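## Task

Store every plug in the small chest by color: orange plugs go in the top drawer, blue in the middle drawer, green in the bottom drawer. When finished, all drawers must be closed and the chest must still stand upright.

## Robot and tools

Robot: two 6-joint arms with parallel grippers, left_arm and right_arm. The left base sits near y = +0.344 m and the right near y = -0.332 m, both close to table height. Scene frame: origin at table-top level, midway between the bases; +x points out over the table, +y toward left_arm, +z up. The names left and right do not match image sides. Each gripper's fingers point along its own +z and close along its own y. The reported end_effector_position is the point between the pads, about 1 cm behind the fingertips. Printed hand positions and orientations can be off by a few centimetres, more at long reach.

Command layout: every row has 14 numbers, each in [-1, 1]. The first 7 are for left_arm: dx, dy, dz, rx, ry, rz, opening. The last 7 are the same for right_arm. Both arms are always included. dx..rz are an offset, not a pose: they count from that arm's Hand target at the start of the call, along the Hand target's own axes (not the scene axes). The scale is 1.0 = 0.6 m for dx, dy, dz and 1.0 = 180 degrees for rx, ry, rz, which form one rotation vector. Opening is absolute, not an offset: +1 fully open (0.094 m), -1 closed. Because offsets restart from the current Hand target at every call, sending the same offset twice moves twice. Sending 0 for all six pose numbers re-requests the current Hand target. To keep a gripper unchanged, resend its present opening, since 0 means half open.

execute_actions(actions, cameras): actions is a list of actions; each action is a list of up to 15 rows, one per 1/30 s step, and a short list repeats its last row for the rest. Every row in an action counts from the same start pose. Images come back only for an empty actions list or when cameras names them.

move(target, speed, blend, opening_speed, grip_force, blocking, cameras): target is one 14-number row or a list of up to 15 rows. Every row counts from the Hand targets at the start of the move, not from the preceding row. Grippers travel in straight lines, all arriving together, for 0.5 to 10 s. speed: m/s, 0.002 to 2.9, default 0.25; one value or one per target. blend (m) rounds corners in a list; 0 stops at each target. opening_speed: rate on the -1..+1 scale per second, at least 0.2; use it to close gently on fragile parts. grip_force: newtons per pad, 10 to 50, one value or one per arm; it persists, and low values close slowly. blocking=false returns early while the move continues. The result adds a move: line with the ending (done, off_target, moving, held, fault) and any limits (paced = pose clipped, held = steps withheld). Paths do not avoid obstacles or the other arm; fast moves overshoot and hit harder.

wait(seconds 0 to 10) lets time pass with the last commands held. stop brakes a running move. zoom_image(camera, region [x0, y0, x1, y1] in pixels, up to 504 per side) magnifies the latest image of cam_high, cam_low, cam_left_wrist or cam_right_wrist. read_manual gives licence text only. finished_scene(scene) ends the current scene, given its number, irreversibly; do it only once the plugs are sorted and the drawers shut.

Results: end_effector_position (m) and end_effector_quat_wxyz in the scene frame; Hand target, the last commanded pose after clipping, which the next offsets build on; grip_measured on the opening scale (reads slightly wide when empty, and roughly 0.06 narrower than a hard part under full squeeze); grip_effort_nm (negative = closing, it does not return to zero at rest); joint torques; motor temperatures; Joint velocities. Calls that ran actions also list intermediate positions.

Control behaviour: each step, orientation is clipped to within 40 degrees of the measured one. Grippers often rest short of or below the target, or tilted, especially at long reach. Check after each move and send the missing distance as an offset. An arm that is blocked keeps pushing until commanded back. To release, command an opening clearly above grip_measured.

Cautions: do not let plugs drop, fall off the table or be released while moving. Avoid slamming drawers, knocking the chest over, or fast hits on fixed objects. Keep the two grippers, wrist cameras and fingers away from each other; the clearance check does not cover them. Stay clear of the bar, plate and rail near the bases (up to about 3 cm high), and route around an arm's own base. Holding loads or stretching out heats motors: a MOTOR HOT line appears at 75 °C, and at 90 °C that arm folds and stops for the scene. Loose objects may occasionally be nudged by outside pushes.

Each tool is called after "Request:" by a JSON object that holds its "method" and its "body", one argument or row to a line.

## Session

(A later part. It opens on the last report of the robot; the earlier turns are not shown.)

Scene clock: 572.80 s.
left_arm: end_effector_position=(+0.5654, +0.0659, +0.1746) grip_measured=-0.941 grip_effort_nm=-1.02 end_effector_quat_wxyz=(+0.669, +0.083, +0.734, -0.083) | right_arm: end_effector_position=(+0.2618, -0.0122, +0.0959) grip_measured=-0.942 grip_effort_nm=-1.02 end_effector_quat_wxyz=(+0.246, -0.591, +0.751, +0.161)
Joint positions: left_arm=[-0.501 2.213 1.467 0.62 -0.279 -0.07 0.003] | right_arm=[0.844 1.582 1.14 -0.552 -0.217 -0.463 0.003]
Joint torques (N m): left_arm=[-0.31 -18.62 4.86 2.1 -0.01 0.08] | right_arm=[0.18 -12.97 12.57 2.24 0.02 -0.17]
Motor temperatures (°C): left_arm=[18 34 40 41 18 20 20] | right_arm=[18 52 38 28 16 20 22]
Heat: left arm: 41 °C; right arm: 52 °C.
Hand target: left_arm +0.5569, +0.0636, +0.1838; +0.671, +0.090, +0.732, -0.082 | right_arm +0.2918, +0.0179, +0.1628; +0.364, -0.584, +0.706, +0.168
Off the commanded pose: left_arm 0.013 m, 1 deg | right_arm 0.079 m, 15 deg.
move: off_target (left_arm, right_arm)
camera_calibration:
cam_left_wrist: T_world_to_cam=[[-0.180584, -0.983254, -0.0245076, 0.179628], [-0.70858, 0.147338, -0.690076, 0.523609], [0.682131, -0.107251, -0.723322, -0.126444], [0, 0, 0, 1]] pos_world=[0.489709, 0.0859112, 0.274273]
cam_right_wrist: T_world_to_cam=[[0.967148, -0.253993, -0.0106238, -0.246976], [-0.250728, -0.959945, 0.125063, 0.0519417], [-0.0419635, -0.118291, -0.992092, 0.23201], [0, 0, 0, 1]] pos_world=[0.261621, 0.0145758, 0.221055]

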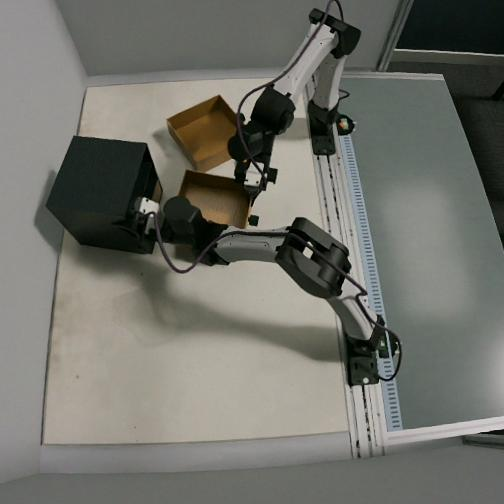

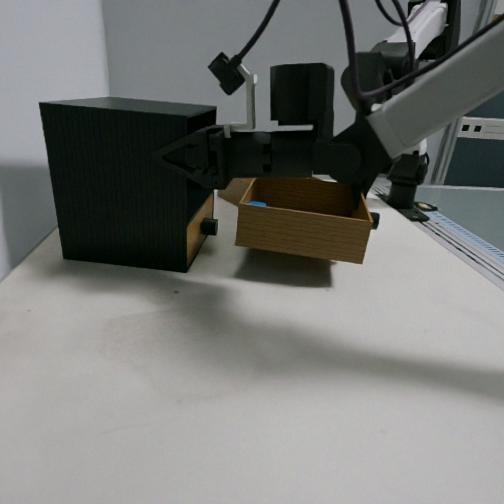

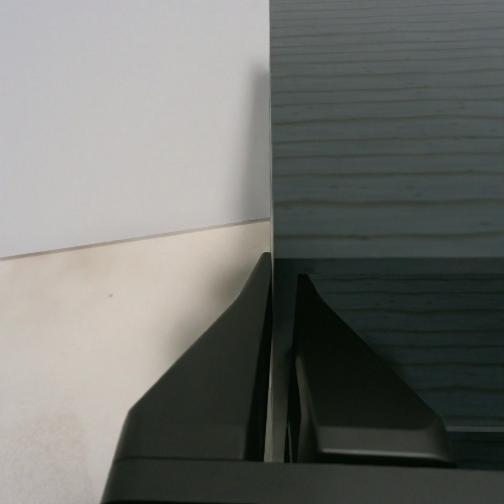

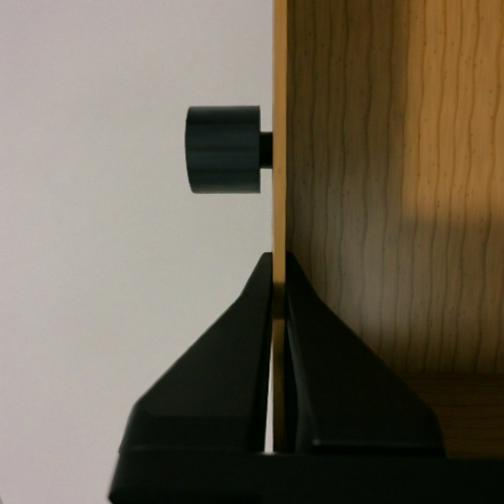

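Request:
{"method": "move", "body": {
  "target": [0,0,0,0,0,0,-1,-0.045,-0.012,-0.045,0,0,0,-1],
  "speed": 0.1,
  "cameras": ["cam_low","cam_high"]
}}

Request:
{"method": "zoom_image", "body": {
  "camera": "cam_low",
  "region": [140, 80, 400, 290]
}}

Request:
{"method": "zoom_image", "body": {
  "camera": "cam_high",
  "region": [100, 120, 260, 280]
}}

Scene clock: 574.73 s.
left_arm: end_effector_position=(+0.5654, +0.0659, +0.1746) grip_measured=-0.941 grip_effort_nm=-1.02 end_effector_quat_wxyz=(+0.669, +0.083, +0.734, -0.083) | right_arm: end_effector_position=(+0.2640, -0.0118, +0.1360) grip_measured=-0.942 grip_effort_nm=-1.02 end_effector_quat_wxyz=(+0.248, -0.588, +0.753, +0.161)
Joint positions: left_arm=[-0.501 2.213 1.467 0.62 -0.279 -0.07 0.003] | right_arm=[0.844 1.562 1.278 -0.704 -0.215 -0.457 0.003]
Joint torques (N m): left_arm=[-0.62 -18.54 5.07 2.21 0.01 0.11] | right_arm=[0.32 -11.79 13.34 2.24 0.02 -0.22]
Heat: left arm: 41 °C; right arm: 52 °C.
Hand target: left_arm +0.5569, +0.0636, +0.1838; +0.671, +0.090, +0.732, -0.082 | right_arm +0.2915, +0.0171, +0.2016; +0.364, -0.584, +0.706, +0.168
Off the commanded pose: left_arm 0.013 m, 1 deg | right_arm 0.077 m, 14 deg.
move: off_target (left_arm, right_arm)
Images, in order (width x height): cam_high 504x504, cam_low 504x504.

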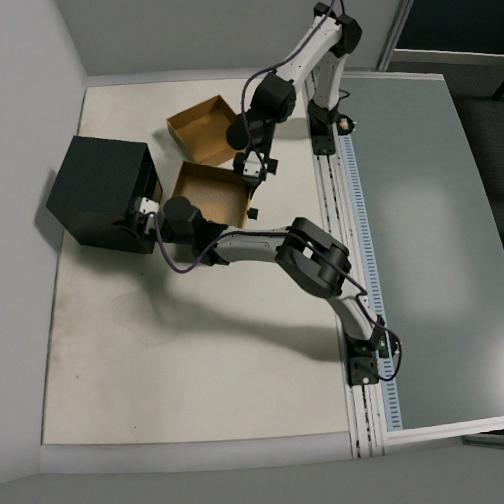

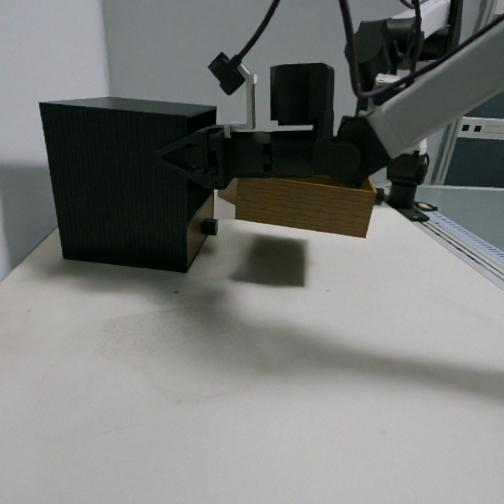

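Scaled by 1.938 from the camera's 504x504 image, which has a finer 720x720 frame.

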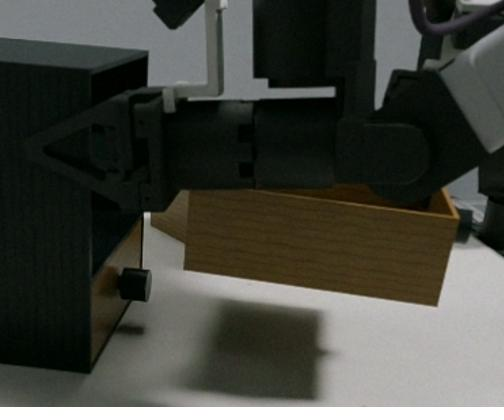

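Scaled by 3.150 from the camera's 504x504 image, which has a finer 720x720 frame.

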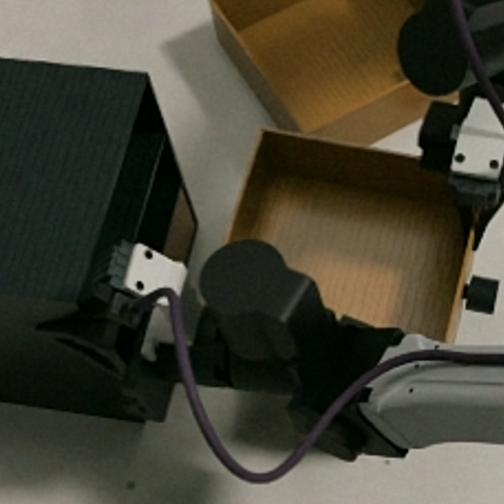

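Request:
{"method": "move", "body": {
  "target": [0,0,0,0,0,0,-1,0.03,-0.021,-0.0255,-0.034,-0.009,-0.0325,-1],
  "speed": 0.1,
  "cameras": ["cam_low","cam_high"]
}}

Request:
{"method": "zoom_image", "body": {
  "camera": "cam_low",
  "region": [140, 80, 400, 290]
}}

Request:
{"method": "zoom_image", "body": {
  "camera": "cam_high",
  "region": [100, 120, 260, 280]
}}

Scene clock: 578.77 s.
left_arm: end_effector_position=(+0.5654, +0.0659, +0.1746) grip_measured=-0.941 grip_effort_nm=-1.02 end_effector_quat_wxyz=(+0.669, +0.083, +0.734, -0.083) | right_arm: end_effector_position=(+0.2708, -0.0357, +0.1383) grip_measured=-0.942 grip_effort_nm=-1.02 end_effector_quat_wxyz=(+0.236, -0.630, +0.716, +0.189)
Joint positions: left_arm=[-0.501 2.213 1.467 0.62 -0.279 -0.07 0.003] | right_arm=[0.726 1.558 1.29 -0.782 -0.364 -0.659 0.003]
Joint torques (N m): left_arm=[-0.4 -18.86 4.98 2.12 0 0.18] | right_arm=[-0.54 -11.67 13.29 2.1 -0.46 -0.35]
Motor temperatures (°C): left_arm=[18 39 39 41 18 20 21] | right_arm=[18 52 40 29 16 20 22]
Heat: left arm: 41 °C; right arm: 52 °C.
Hand target: left_arm +0.5569, +0.0636, +0.1838; +0.671, +0.090, +0.732, -0.082 | right_arm +0.2974, -0.0089, +0.2017; +0.350, -0.635, +0.660, +0.195
Off the commanded pose: left_arm 0.013 m, 1 deg | right_arm 0.074 m, 15 deg.
move: off_target (left_arm, right_arm)
Images, in order (width x height): cam_high 504x504, cam_low 504x504.

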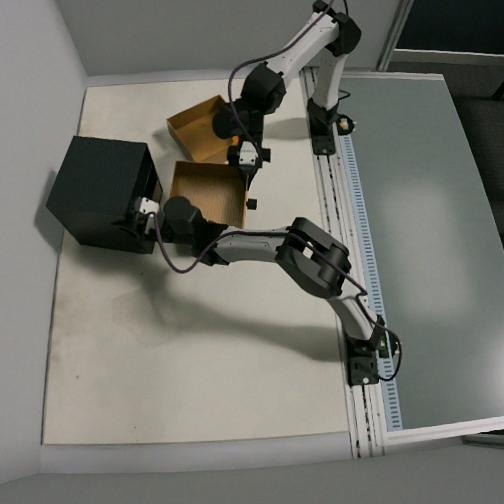

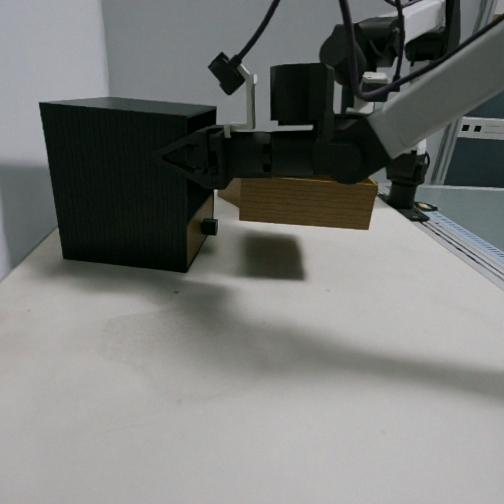

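Scaled by 1.938 from the camera's 504x504 image, which has a finer 720x720 frame.

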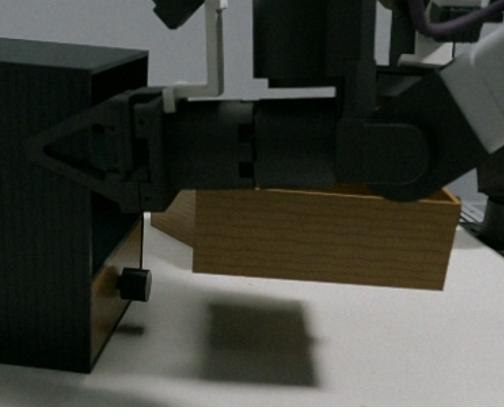

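Scaled by 3.150 from the camera's 504x504 image, which has a finer 720x720 frame.

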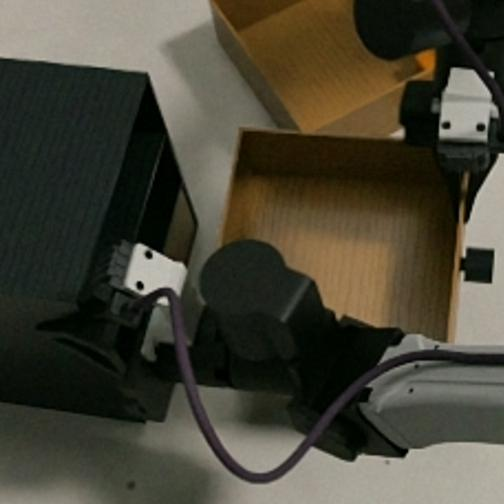

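Request:
{"method": "move", "body": {
  "target": [0,0,0,0,0,0,-1,0.027,-0.0705,0.021,0,0,0,-1],
  "speed": 0.08,
  "cameras": ["cam_low","cam_high"]
}}

Request:
{"method": "zoom_image", "body": {
  "camera": "cam_low",
  "region": [140, 80, 400, 290]
}}

Request:
{"method": "zoom_image", "body": {
  "camera": "cam_high",
  "region": [100, 120, 260, 280]
}}

Scene clock: 582.23 s.
left_arm: end_effector_position=(+0.5655, +0.0659, +0.1748) grip_measured=-0.942 grip_effort_nm=-1.02 end_effector_quat_wxyz=(+0.669, +0.083, +0.734, -0.083) | right_arm: end_effector_position=(+0.2865, -0.0451, +0.1432) grip_measured=-0.942 grip_effort_nm=-1.02 end_effector_quat_wxyz=(-0.228, +0.642, -0.699, -0.218)
Joint positions: left_arm=[-0.501 2.213 1.467 0.62 -0.279 -0.07 0.003] | right_arm=[0.638 1.618 1.372 -0.862 -0.472 -0.775 0.003]
Joint torques (N m): left_arm=[-0.46 -18.59 4.9 2.18 -0.02 0.11] | right_arm=[-2.04 -7.56 13.9 2.59 -0.2 -0.06]
Heat: left arm: 41 °C; right arm: 53 °C.
Hand target: left_arm +0.5569, +0.0636, +0.1839; +0.671, +0.090, +0.732, -0.082 | right_arm +0.3422, -0.0164, +0.1894; -0.350, +0.635, -0.660, -0.195
Off the commanded pose: left_arm 0.013 m, 1 deg | right_arm 0.078 m, 15 deg.
move: off_target (left_arm, right_arm)
Images, in order (width x height): cam_high 504x504, cam_low 504x504.

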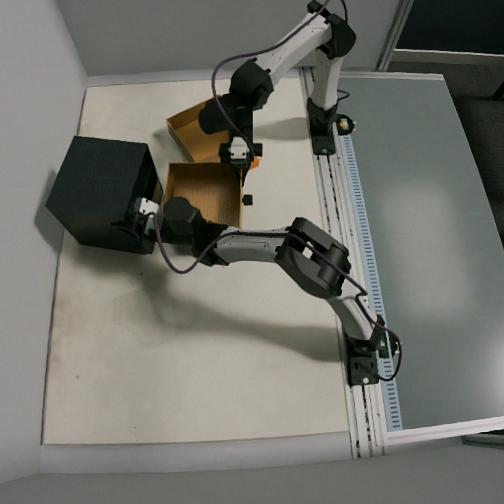

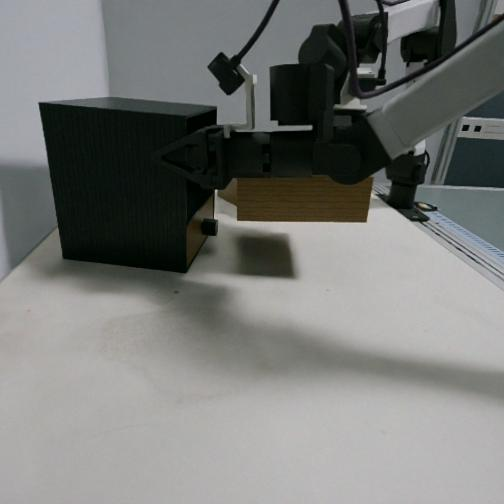

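Scaled by 1.938 from the camera's 504x504 image, which has a finer 720x720 frame.

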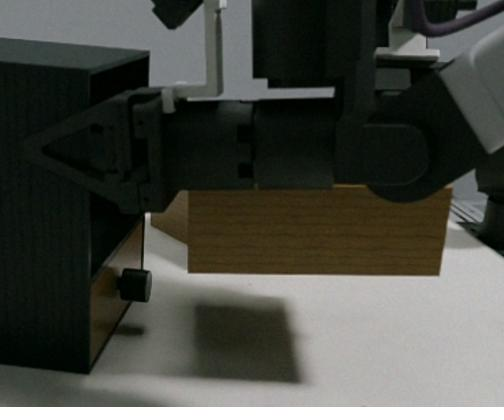

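Scaled by 3.150 from the camera's 504x504 image, which has a finer 720x720 frame.

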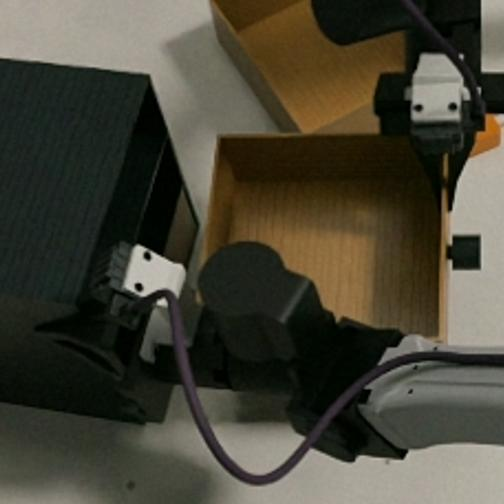

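Request:
{"method": "move", "body": {
  "target": [0,0,0,0,0,0,-1,0.02,0.085,0.03,-0.01,0,0,-1],
  "speed": 0.08
}}

Request:
{"method": "move", "body": {
  "target": [0,0,0,0,0,0,-1,0.012,0,0.012,0.017,0.001,0.012,-1],
  "speed": 0.08,
  "cameras": ["cam_low","cam_high"]
}}

Request:
{"method": "zoom_image", "body": {
  "camera": "cam_low",
  "region": [140, 80, 400, 290]
}}

Scene clock: 584.77 s.
left_arm: end_effector_position=(+0.5655, +0.0659, +0.1748) grip_measured=-0.942 grip_effort_nm=-1.02 end_effector_quat_wxyz=(+0.669, +0.083, +0.734, -0.083) | right_arm: end_effector_position=(+0.2745, -0.0294, +0.1056) grip_measured=-0.942 grip_effort_nm=-1.02 end_effector_quat_wxyz=(-0.229, +0.636, -0.707, -0.208)
Joint positions: left_arm=[-0.501 2.213 1.467 0.62 -0.279 -0.07 0.003] | right_arm=[0.71 1.618 1.22 -0.673 -0.415 -0.69 0.003]
Joint torques (N m): left_arm=[-0.54 -18.66 4.94 2.13 0 0.09] | right_arm=[0.09 -13.86 8.92 2.23 -0.33 -0.2]
Heat: left arm: 43 °C; right arm: 53 °C.
Hand target: left_arm +0.5569, +0.0636, +0.1839; +0.671, +0.090, +0.732, -0.082 | right_arm +0.2971, -0.0063, +0.1591; +0.340, -0.641, +0.657, +0.205
Off the commanded pose: left_arm 0.013 m, 1 deg | right_arm 0.062 m, 14 deg.
move: off_target (left_arm, right_arm)

Scene clock: 586.00 s.
left_arm: end_effector_position=(+0.5655, +0.0659, +0.1748) grip_measured=-0.942 grip_effort_nm=-1.02 end_effector_quat_wxyz=(+0.669, +0.083, +0.734, -0.083) | right_arm: end_effector_position=(+0.2751, -0.0310, +0.0940) grip_measured=-0.942 grip_effort_nm=-1.03 end_effector_quat_wxyz=(+0.239, -0.616, +0.725, +0.195)
Joint positions: left_arm=[-0.501 2.213 1.467 0.62 -0.279 -0.07 0.003] | right_arm=[0.725 1.598 1.147 -0.586 -0.367 -0.623 0.003]
Joint torques (N m): left_arm=[-0.27 -18.62 4.72 2.13 0.05 0.13] | right_arm=[0.38 -13.81 8.85 2.32 -0.23 -0.19]
Motor temperatures (°C): left_arm=[18 44 38 41 18 20 21] | right_arm=[18 53 41 30 16 20 22]
Heat: left arm: 44 °C; right arm: 53 °C.
Hand target: left_arm +0.5569, +0.0636, +0.1839; +0.671, +0.090, +0.732, -0.082 | right_arm +0.2988, -0.0062, +0.1491; +0.352, -0.619, +0.675, +0.193
Off the commanded pose: left_arm 0.013 m, 1 deg | right_arm 0.065 m, 14 deg.
move: off_target (left_arm, right_arm)
Images, in order (width x height): cam_high 504x504, cam_low 504x504.

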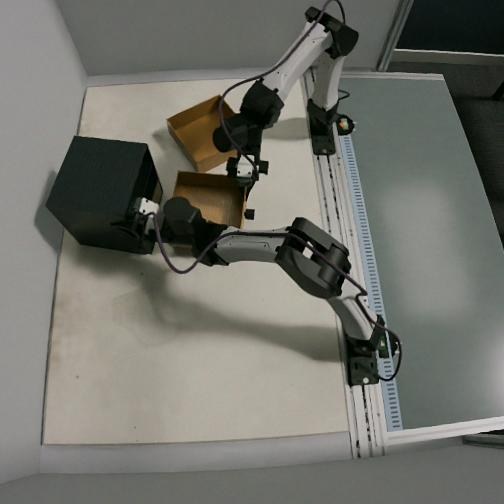

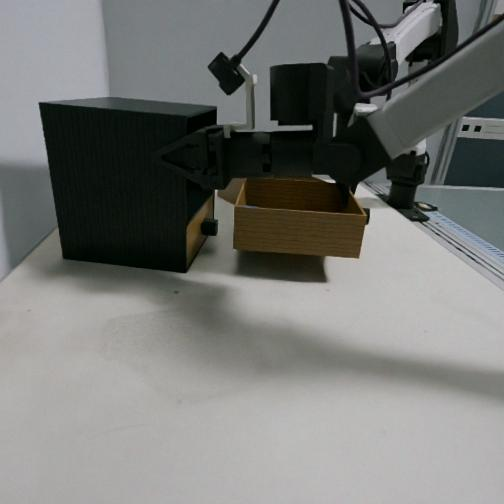

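Scaled by 1.938 from the camera's 504x504 image, which has a finer 720x720 frame.

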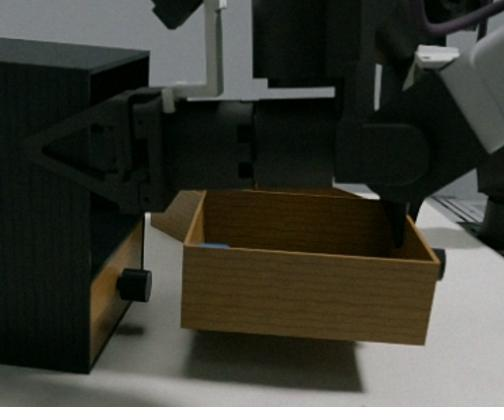

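Request:
{"method": "move", "body": {
  "target": [0,0,0,0,0,0,-0.5,0,0,0,0,0,0,-1]
}}

Request:
{"method": "move", "body": {
  "target": [-0.02,0,0.0,0,0.085,0,-0.5,0,0,0,0,0,0,-1],
  "speed": 0.1,
  "cameras": ["cam_low","cam_left_wrist"]
}}

Scene clock: 587.13 s.
left_arm: end_effector_position=(+0.5635, +0.0642, +0.1748) grip_measured=-0.503 grip_effort_nm=0.14 end_effector_quat_wxyz=(+0.672, +0.083, +0.731, -0.086) | right_arm: end_effector_position=(+0.2753, -0.0309, +0.0940) grip_measured=-0.942 grip_effort_nm=-1.03 end_effector_quat_wxyz=(+0.239, -0.616, +0.725, +0.195)
Joint positions: left_arm=[-0.504 2.212 1.457 0.639 -0.279 -0.07 0.023] | right_arm=[0.725 1.598 1.147 -0.586 -0.367 -0.623 0.003]
Joint torques (N m): left_arm=[-0.27 -18.65 5.67 1.94 0.02 0.12] | right_arm=[0.36 -13.81 8.87 2.32 -0.24 -0.19]
Heat: left arm: 45 °C; right arm: 53 °C.
Hand target: left_arm +0.5569, +0.0635, +0.1840; +0.671, +0.090, +0.732, -0.082 | right_arm +0.2988, -0.0062, +0.1491; +0.352, -0.619, +0.675, +0.193
Off the commanded pose: left_arm 0.011 m, 1 deg | right_arm 0.065 m, 14 deg.
move: off_target (left_arm, right_arm)

Scene clock: 589.07 s.
left_arm: end_effector_position=(+0.5598, +0.0624, +0.1667) grip_measured=-0.502 grip_effort_nm=0.14 end_effector_quat_wxyz=(+0.555, +0.107, +0.823, -0.057) | right_arm: end_effector_position=(+0.2753, -0.0309, +0.0940) grip_measured=-0.942 grip_effort_nm=-1.03 end_effector_quat_wxyz=(+0.239, -0.616, +0.725, +0.195)
Joint positions: left_arm=[-0.504 2.178 1.68 0.067 -0.257 -0.115 0.023] | right_arm=[0.725 1.598 1.147 -0.586 -0.367 -0.623 0.003]
Joint torques (N m): left_arm=[0.8 -19.33 8.94 1.84 0.05 -0.11] | right_arm=[0.4 -13.81 8.85 2.32 -0.23 -0.2]
Heat: left arm: 46 °C; right arm: 54 °C.
Hand target: left_arm +0.5579, +0.0633, +0.1960; +0.567, +0.100, +0.814, -0.069 | right_arm +0.2988, -0.0062, +0.1491; +0.352, -0.619, +0.675, +0.193
Off the commanded pose: left_arm 0.029 m, 2 deg | right_arm 0.065 m, 14 deg.
move: off_target (left_arm, right_arm)
camera_calibration:
cam_left_wrist: T_world_to_cam=[[-0.199254, -0.977088, -0.0748118, 0.19341], [-0.867378, 0.211377, -0.450528, 0.559569], [0.456019, -0.0248797, -0.889622, 0.0204381], [0, 0, 0, 1]] pos_world=[0.514575, 0.0712069, 0.284753]
Images, in order (width x height): cam_low 504x504, cam_left_wrist 504x504.

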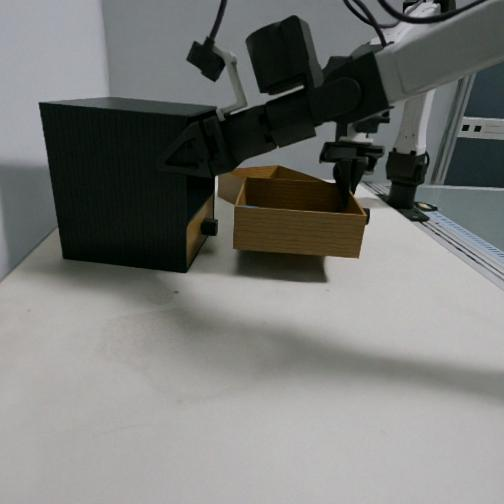

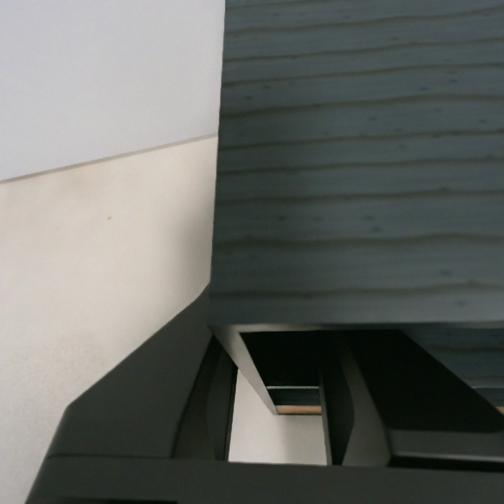

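Request:
{"method": "move", "body": {
  "target": [-0.015,0,-0.006,0,0,0,-1,0,0,0,0,0,0,-1],
  "opening_speed": 0.8
}}

Request:
{"method": "move", "body": {
  "target": [0,0,0,0,0,0,-1,-0.045,-0.005,-0.045,0,0,0,-1],
  "speed": 0.08,
  "cameras": ["cam_low","cam_high"]
}}

Request:
{"method": "zoom_image", "body": {
  "camera": "cam_low",
  "region": [140, 80, 400, 290]
}}

Request:
{"method": "zoom_image", "body": {
  "camera": "cam_high",
  "region": [100, 120, 260, 280]
}}

Scene clock: 590.87 s.
left_arm: end_effector_position=(+0.5601, +0.0660, +0.1666) grip_measured=-0.940 grip_effort_nm=-1.01 end_effector_quat_wxyz=(+0.546, +0.093, +0.831, -0.059) | right_arm: end_effector_position=(+0.2753, -0.0309, +0.0940) grip_measured=-0.942 grip_effort_nm=-1.02 end_effector_quat_wxyz=(+0.239, -0.616, +0.725, +0.195)
Joint positions: left_arm=[-0.5 2.178 1.7 0.023 -0.261 -0.148 0.003] | right_arm=[0.725 1.598 1.147 -0.586 -0.367 -0.623 0.003]
Joint torques (N m): left_arm=[0.43 -20.11 9.51 1.97 0.11 0.23] | right_arm=[0.39 -13.81 8.85 2.33 -0.23 -0.2]
Heat: left arm: 46 °C; right arm: 54 °C.
Hand target: left_arm +0.5576, +0.0633, +0.2057; +0.567, +0.100, +0.814, -0.069 | right_arm +0.2988, -0.0062, +0.1491; +0.352, -0.619, +0.675, +0.193
Off the commanded pose: left_arm 0.039 m, 3 deg | right_arm 0.065 m, 14 deg.
move: off_target (left_arm, right_arm)

Scene clock: 592.13 s.
left_arm: end_effector_position=(+0.5601, +0.0660, +0.1666) grip_measured=-0.940 grip_effort_nm=-1.02 end_effector_quat_wxyz=(+0.546, +0.093, +0.831, -0.059) | right_arm: end_effector_position=(+0.2675, -0.0340, +0.1194) grip_measured=-0.942 grip_effort_nm=-1.02 end_effector_quat_wxyz=(+0.232, -0.616, +0.727, +0.194)
Joint positions: left_arm=[-0.5 2.178 1.7 0.023 -0.261 -0.148 0.003] | right_arm=[0.735 1.559 1.215 -0.703 -0.361 -0.614 0.003]
Joint torques (N m): left_arm=[0.36 -20.03 9.32 1.92 0.11 0.29] | right_arm=[0.29 -13.24 12.97 2.09 -0.22 -0.2]
Heat: left arm: 47 °C; right arm: 54 °C.
Hand target: left_arm +0.5576, +0.0633, +0.2057; +0.567, +0.100, +0.814, -0.069 | right_arm +0.2949, -0.0066, +0.1873; +0.352, -0.619, +0.675, +0.193
Off the commanded pose: left_arm 0.039 m, 3 deg | right_arm 0.078 m, 15 deg.
move: off_target (left_arm, right_arm)
Images, in order (width x height): cam_high 504x504, cam_low 504x504.

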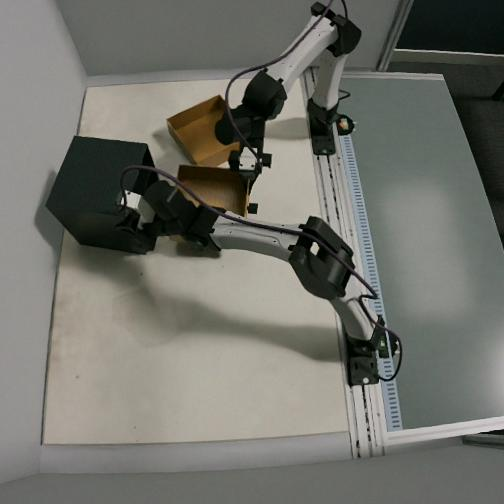

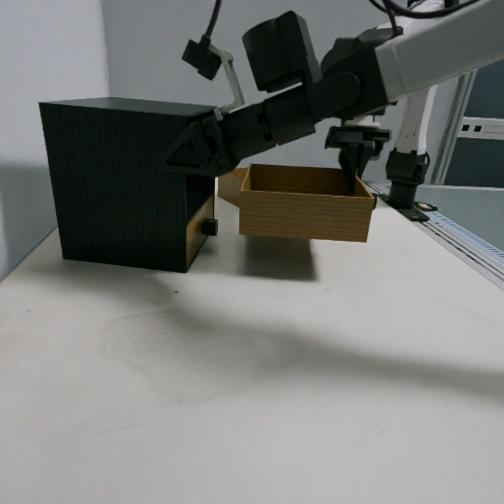

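Scaled by 1.938 from the camera's 504x504 image, which has a finer 720x720 frame.

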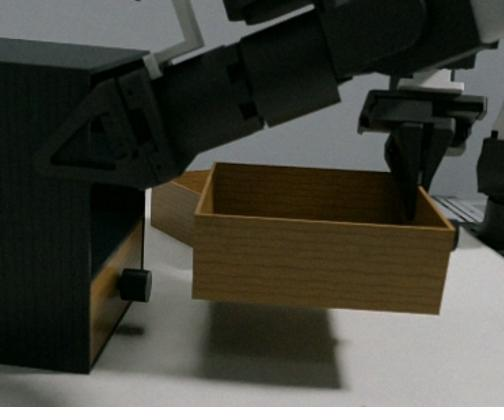

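Scaled by 3.150 from the camera's 504x504 image, which has a finer 720x720 frame.

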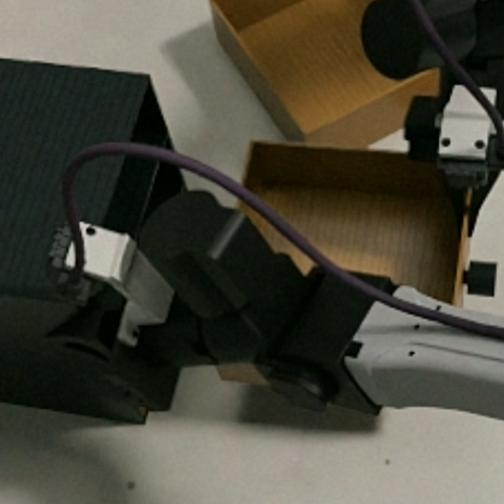

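Request:
{"method": "move", "body": {
  "target": [0.03,0,0.012,0,0,0,-1,-0.044,-0.0065,0.004,0.01,0.002,0.009,-1],
  "speed": 0.08,
  "cameras": ["cam_low","cam_high"]
}}

Request:
{"method": "zoom_image", "body": {
  "camera": "cam_low",
  "region": [140, 80, 400, 290]
}}

Request:
{"method": "zoom_image", "body": {
  "camera": "cam_high",
  "region": [100, 120, 260, 280]
}}

Scene clock: 596.17 s.
left_arm: end_effector_position=(+0.5608, +0.0656, +0.1669) grip_measured=-0.940 grip_effort_nm=-1.02 end_effector_quat_wxyz=(+0.551, +0.091, +0.827, -0.062) | right_arm: end_effector_position=(+0.2681, -0.0169, +0.1564) grip_measured=-0.942 grip_effort_nm=-1.02 end_effector_quat_wxyz=(+0.258, -0.606, +0.729, +0.187)
Joint positions: left_arm=[-0.5 2.178 1.688 0.05 -0.261 -0.148 0.003] | right_arm=[0.79 1.546 1.323 -0.752 -0.308 -0.542 0.003]
Joint torques (N m): left_arm=[0.2 -18.65 6.52 2.4 0.05 0.22] | right_arm=[0.14 -7.77 13.55 2.33 -0.05 -0.18]
Heat: left arm: 48 °C; right arm: 54 °C.
Hand target: left_arm +0.5581, +0.0632, +0.1863; +0.567, +0.100, +0.814, -0.069 | right_arm +0.2989, +0.0129, +0.2052; +0.357, -0.604, +0.688, +0.185
Off the commanded pose: left_arm 0.020 m, 3 deg | right_arm 0.065 m, 12 deg.
move: off_target (left_arm, right_arm)
Images, in order (width x height): cam_high 504x504, cam_low 504x504.

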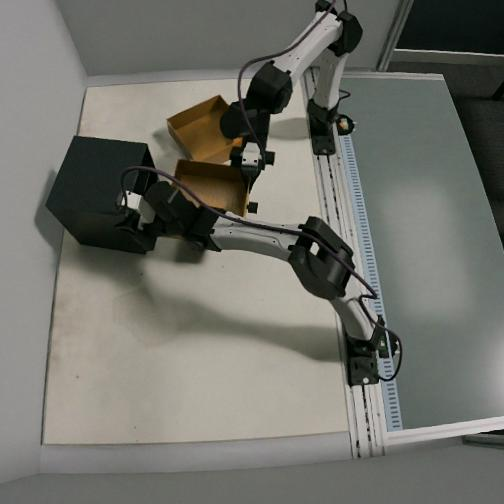

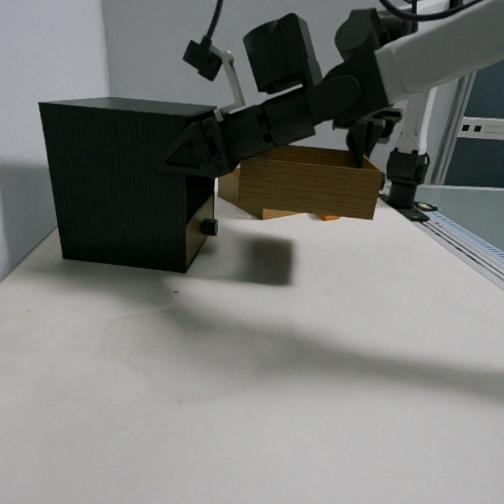

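Scaled by 1.938 from the camera's 504x504 image, which has a finer 720x720 frame.

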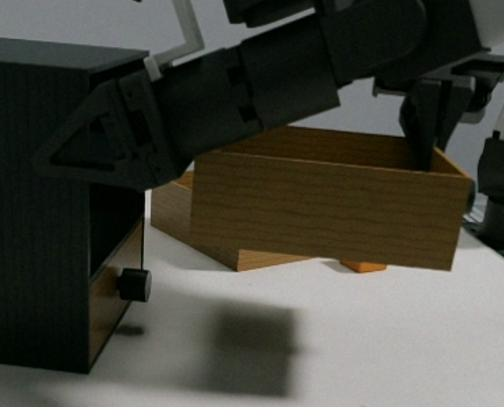

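Scaled by 3.150 from the camera's 504x504 image, which has a finer 720x720 frame.

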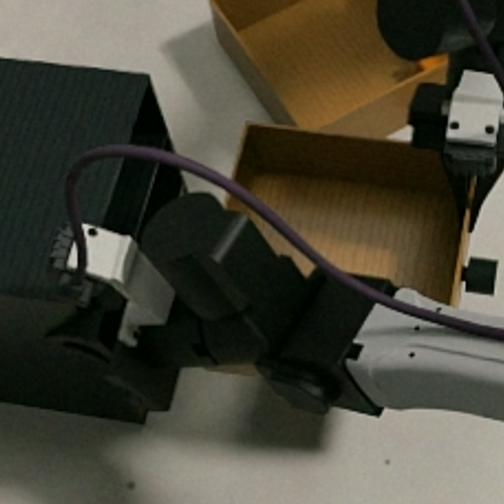

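Request:
{"method": "move", "body": {
  "target": [0,0,0,0,0,0,-1,0.028,0.007,0.028,0,0,0,-1],
  "speed": 0.08,
  "cameras": ["cam_low","cam_high"]
}}

Request:
{"method": "zoom_image", "body": {
  "camera": "cam_low",
  "region": [140, 80, 400, 290]
}}

Request:
{"method": "zoom_image", "body": {
  "camera": "cam_high",
  "region": [100, 120, 260, 280]
}}

Scene clock: 598.20 s.
left_arm: end_effector_position=(+0.5608, +0.0656, +0.1669) grip_measured=-0.940 grip_effort_nm=-1.02 end_effector_quat_wxyz=(+0.551, +0.091, +0.827, -0.062) | right_arm: end_effector_position=(+0.2730, -0.0129, +0.1457) grip_measured=-0.942 grip_effort_nm=-1.02 end_effector_quat_wxyz=(+0.265, -0.605, +0.728, +0.184)
Joint positions: left_arm=[-0.5 2.178 1.688 0.05 -0.261 -0.148 0.003] | right_arm=[0.791 1.561 1.291 -0.692 -0.301 -0.54 0.003]
Joint torques (N m): left_arm=[0.28 -18.56 6.49 2.45 0.08 0.21] | right_arm=[0.05 -8.17 9.33 2.59 -0.11 -0.21]
Motor temperatures (°C): left_arm=[17 49 39 41 18 20 21] | right_arm=[18 54 41 31 16 20 22]
Heat: left arm: 49 °C; right arm: 54 °C.
Hand target: left_arm +0.5581, +0.0632, +0.1863; +0.567, +0.100, +0.814, -0.069 | right_arm +0.2990, +0.0137, +0.1812; +0.357, -0.605, +0.688, +0.185
Off the commanded pose: left_arm 0.020 m, 3 deg | right_arm 0.051 m, 12 deg.
move: off_target (left_arm, right_arm)
Images, in order (width x height): cam_high 504x504, cam_low 504x504.

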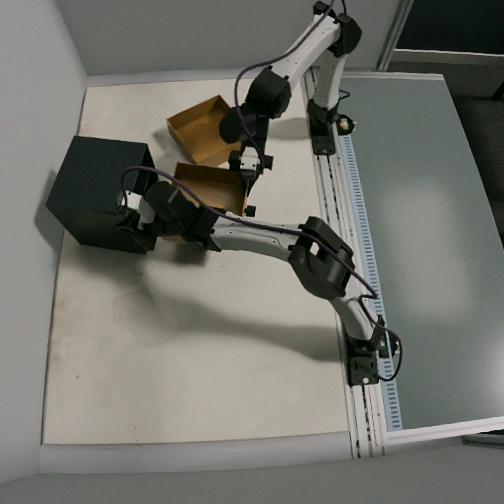

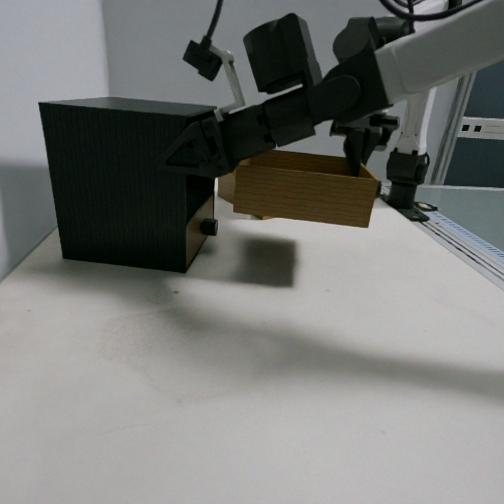

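Scaled by 1.938 from the camera's 504x504 image, which has a finer 720x720 frame.

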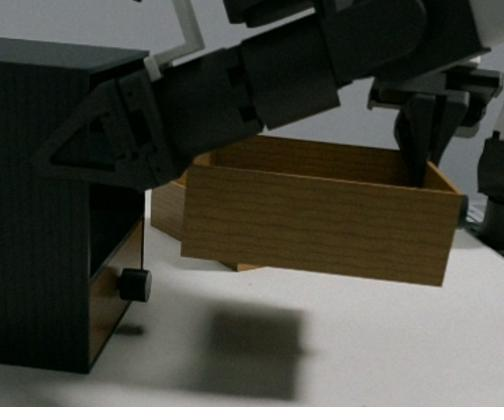

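Scaled by 3.150 from the camera's 504x504 image, which has a finer 720x720 frame.

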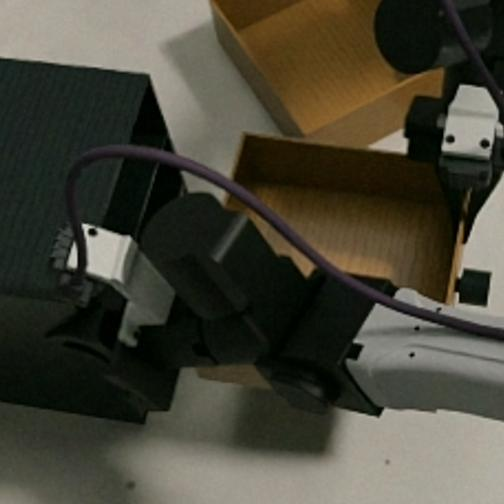

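Request:
{"method": "move", "body": {
  "target": [0,0,0,0,0,0,-1,0.032,-0.061,0.026,-0.006,0,0,-1],
  "speed": 0.08,
  "cameras": ["cam_low","cam_high"]
}}

Request:
{"method": "zoom_image", "body": {
  "camera": "cam_low",
  "region": [140, 80, 400, 290]
}}

Request:
{"method": "zoom_image", "body": {
  "camera": "cam_high",
  "region": [100, 120, 260, 280]
}}

Scene clock: 601.80 s.
left_arm: end_effector_position=(+0.5608, +0.0656, +0.1669) grip_measured=-0.940 grip_effort_nm=-1.02 end_effector_quat_wxyz=(+0.551, +0.091, +0.827, -0.062) | right_arm: end_effector_position=(+0.3039, -0.0287, +0.1154) grip_measured=-0.942 grip_effort_nm=-1.02 end_effector_quat_wxyz=(+0.248, -0.600, +0.738, +0.187)
Joint positions: left_arm=[-0.5 2.178 1.688 0.05 -0.261 -0.148 0.003] | right_arm=[0.689 1.652 1.291 -0.662 -0.358 -0.614 0.003]
Joint torques (N m): left_arm=[0.39 -18.62 6.6 2.39 0.08 0.25] | right_arm=[-0.42 -8.81 12.83 2.36 -0.45 -0.36]
Heat: left arm: 49 °C; right arm: 53 °C.
Hand target: left_arm +0.5581, +0.0632, +0.1863; +0.567, +0.100, +0.814, -0.069 | right_arm +0.3382, +0.0035, +0.1633; +0.351, -0.608, +0.686, +0.192
Off the commanded pose: left_arm 0.020 m, 3 deg | right_arm 0.067 m, 13 deg.
move: off_target (left_arm, right_arm)
Images, in order (width x height): cam_high 504x504, cam_low 504x504.

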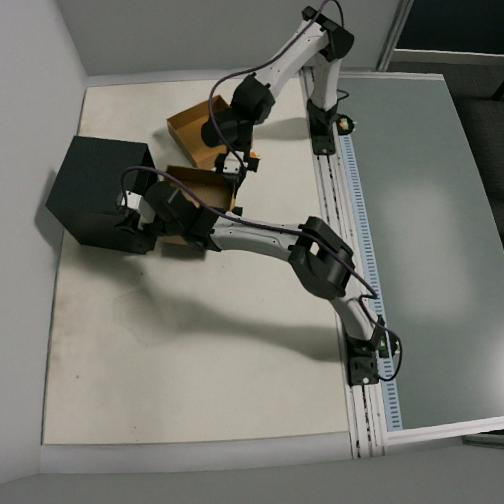

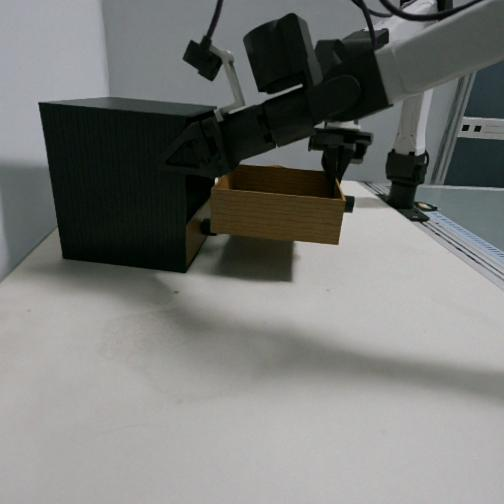

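Scaled by 1.938 from the camera's 504x504 image, which has a finer 720x720 frame.

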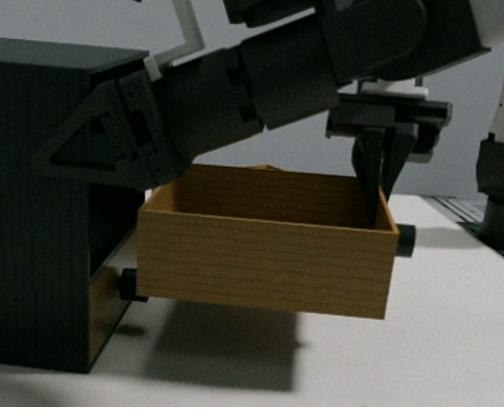

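Scaled by 3.150 from the camera's 504x504 image, which has a finer 720x720 frame.

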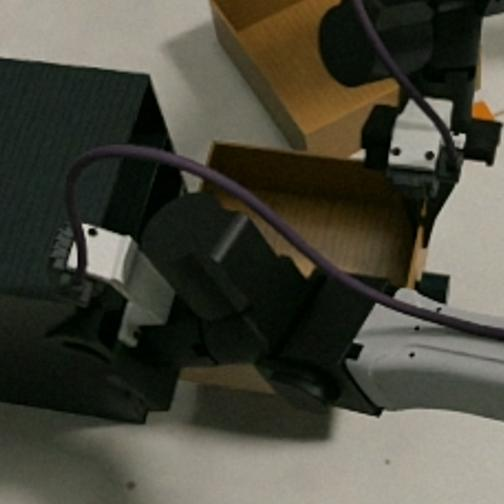

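Request:
{"method": "move", "body": {
  "target": [0,0,0,0,0,0,-1,-0.036,-0.004,-0.024,0,0,0,-1],
  "speed": 0.08,
  "cameras": ["cam_low","cam_high"]
}}

Request:
{"method": "zoom_image", "body": {
  "camera": "cam_low",
  "region": [140, 80, 400, 290]
}}

Request:
{"method": "zoom_image", "body": {
  "camera": "cam_high",
  "region": [100, 120, 260, 280]
}}

Scene clock: 604.17 s.
left_arm: end_effector_position=(+0.5608, +0.0656, +0.1669) grip_measured=-0.941 grip_effort_nm=-1.02 end_effector_quat_wxyz=(+0.551, +0.091, +0.827, -0.062) | right_arm: end_effector_position=(+0.3077, -0.0238, +0.1388) grip_measured=-0.942 grip_effort_nm=-1.02 end_effector_quat_wxyz=(+0.252, -0.599, +0.736, +0.188)
Joint positions: left_arm=[-0.5 2.178 1.688 0.05 -0.261 -0.148 0.003] | right_arm=[0.694 1.658 1.384 -0.738 -0.358 -0.609 0.003]
Joint torques (N m): left_arm=[0.12 -18.59 6.52 2.39 0.08 0.23] | right_arm=[0.32 -8.91 13.63 2.24 -0.37 -0.28]
Heat: left arm: 50 °C; right arm: 53 °C.
Hand target: left_arm +0.5581, +0.0632, +0.1863; +0.567, +0.100, +0.815, -0.069 | right_arm +0.3372, +0.0083, +0.1890; +0.351, -0.608, +0.686, +0.192
Off the commanded pose: left_arm 0.020 m, 3 deg | right_arm 0.066 m, 13 deg.
move: off_target (left_arm, right_arm)
Images, in order (width x height): cam_high 504x504, cam_low 504x504.

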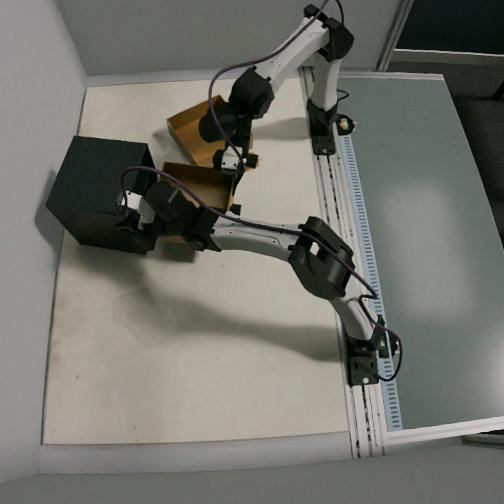

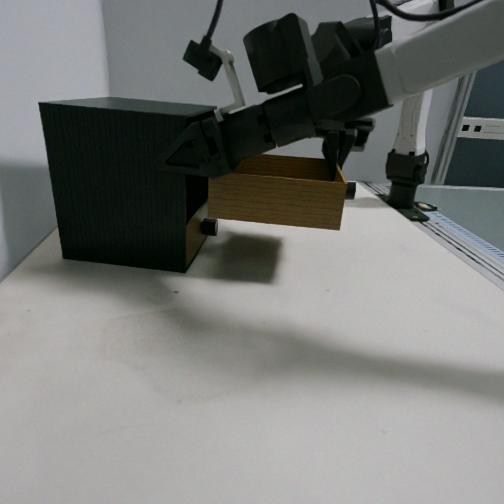

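Scaled by 1.938 from the camera's 504x504 image, which has a finer 720x720 frame.

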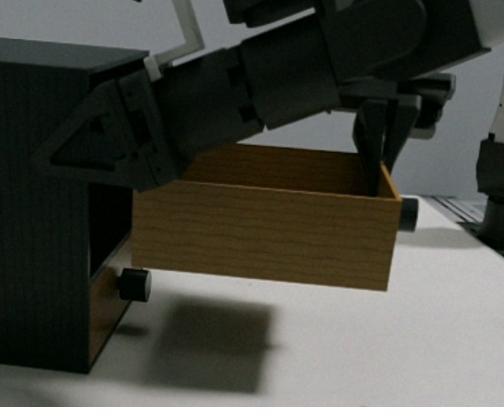

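Scaled by 3.150 from the camera's 504x504 image, which has a finer 720x720 frame.

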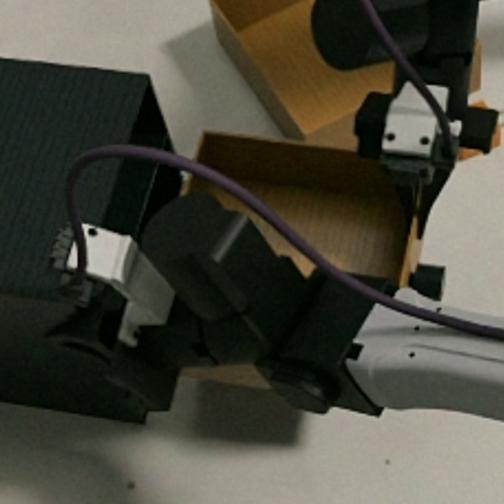

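Request:
{"method": "move", "body": {
  "target": [0,0,0,0,0,0,-1,0.015,-0.031,0.0145,0,0,0,-1],
  "speed": 0.08,
  "cameras": ["cam_low","cam_high"]
}}

Request:
{"method": "zoom_image", "body": {
  "camera": "cam_low",
  "region": [140, 80, 400, 290]
}}

Request:
{"method": "zoom_image", "body": {
  "camera": "cam_high",
  "region": [100, 120, 260, 280]
}}

Scene clock: 606.10 s.
left_arm: end_effector_position=(+0.5608, +0.0656, +0.1669) grip_measured=-0.941 grip_effort_nm=-1.02 end_effector_quat_wxyz=(+0.551, +0.091, +0.827, -0.062) | right_arm: end_effector_position=(+0.3233, -0.0266, +0.1288) grip_measured=-0.942 grip_effort_nm=-1.02 end_effector_quat_wxyz=(+0.247, -0.598, +0.739, +0.188)
Joint positions: left_arm=[-0.5 2.178 1.688 0.05 -0.261 -0.148 0.003] | right_arm=[0.659 1.713 1.415 -0.737 -0.375 -0.637 0.003]
Joint torques (N m): left_arm=[0.51 -18.33 6.56 2.44 0.06 0.27] | right_arm=[-0.36 -9.52 13.44 2.28 -0.48 -0.36]
Heat: left arm: 50 °C; right arm: 53 °C.
Hand target: left_arm +0.5581, +0.0632, +0.1863; +0.567, +0.100, +0.815, -0.069 | right_arm +0.3573, +0.0045, +0.1797; +0.351, -0.608, +0.686, +0.192
Off the commanded pose: left_arm 0.020 m, 3 deg | right_arm 0.069 m, 14 deg.
move: off_target (left_arm, right_arm)
Images, in order (width x height): cam_high 504x504, cam_low 504x504.

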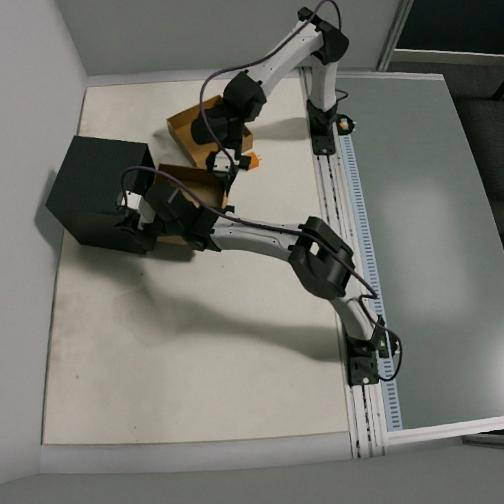

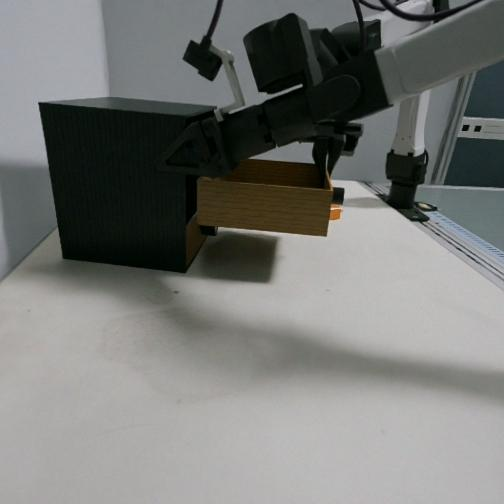

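Scaled by 1.938 from the camera's 504x504 image, which has a finer 720x720 frame.

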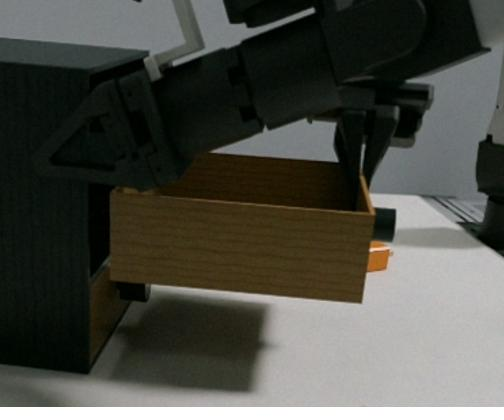

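Scaled by 3.150 from the camera's 504x504 image, which has a finer 720x720 frame.

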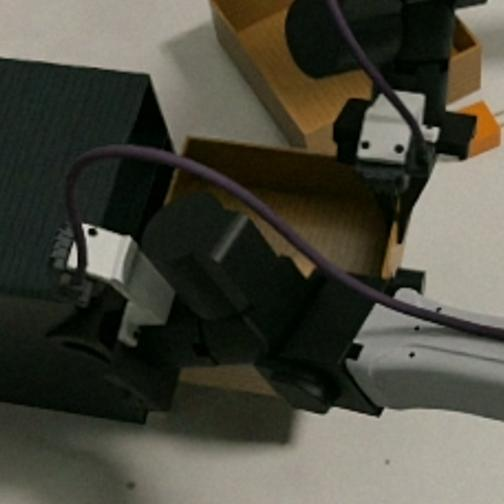

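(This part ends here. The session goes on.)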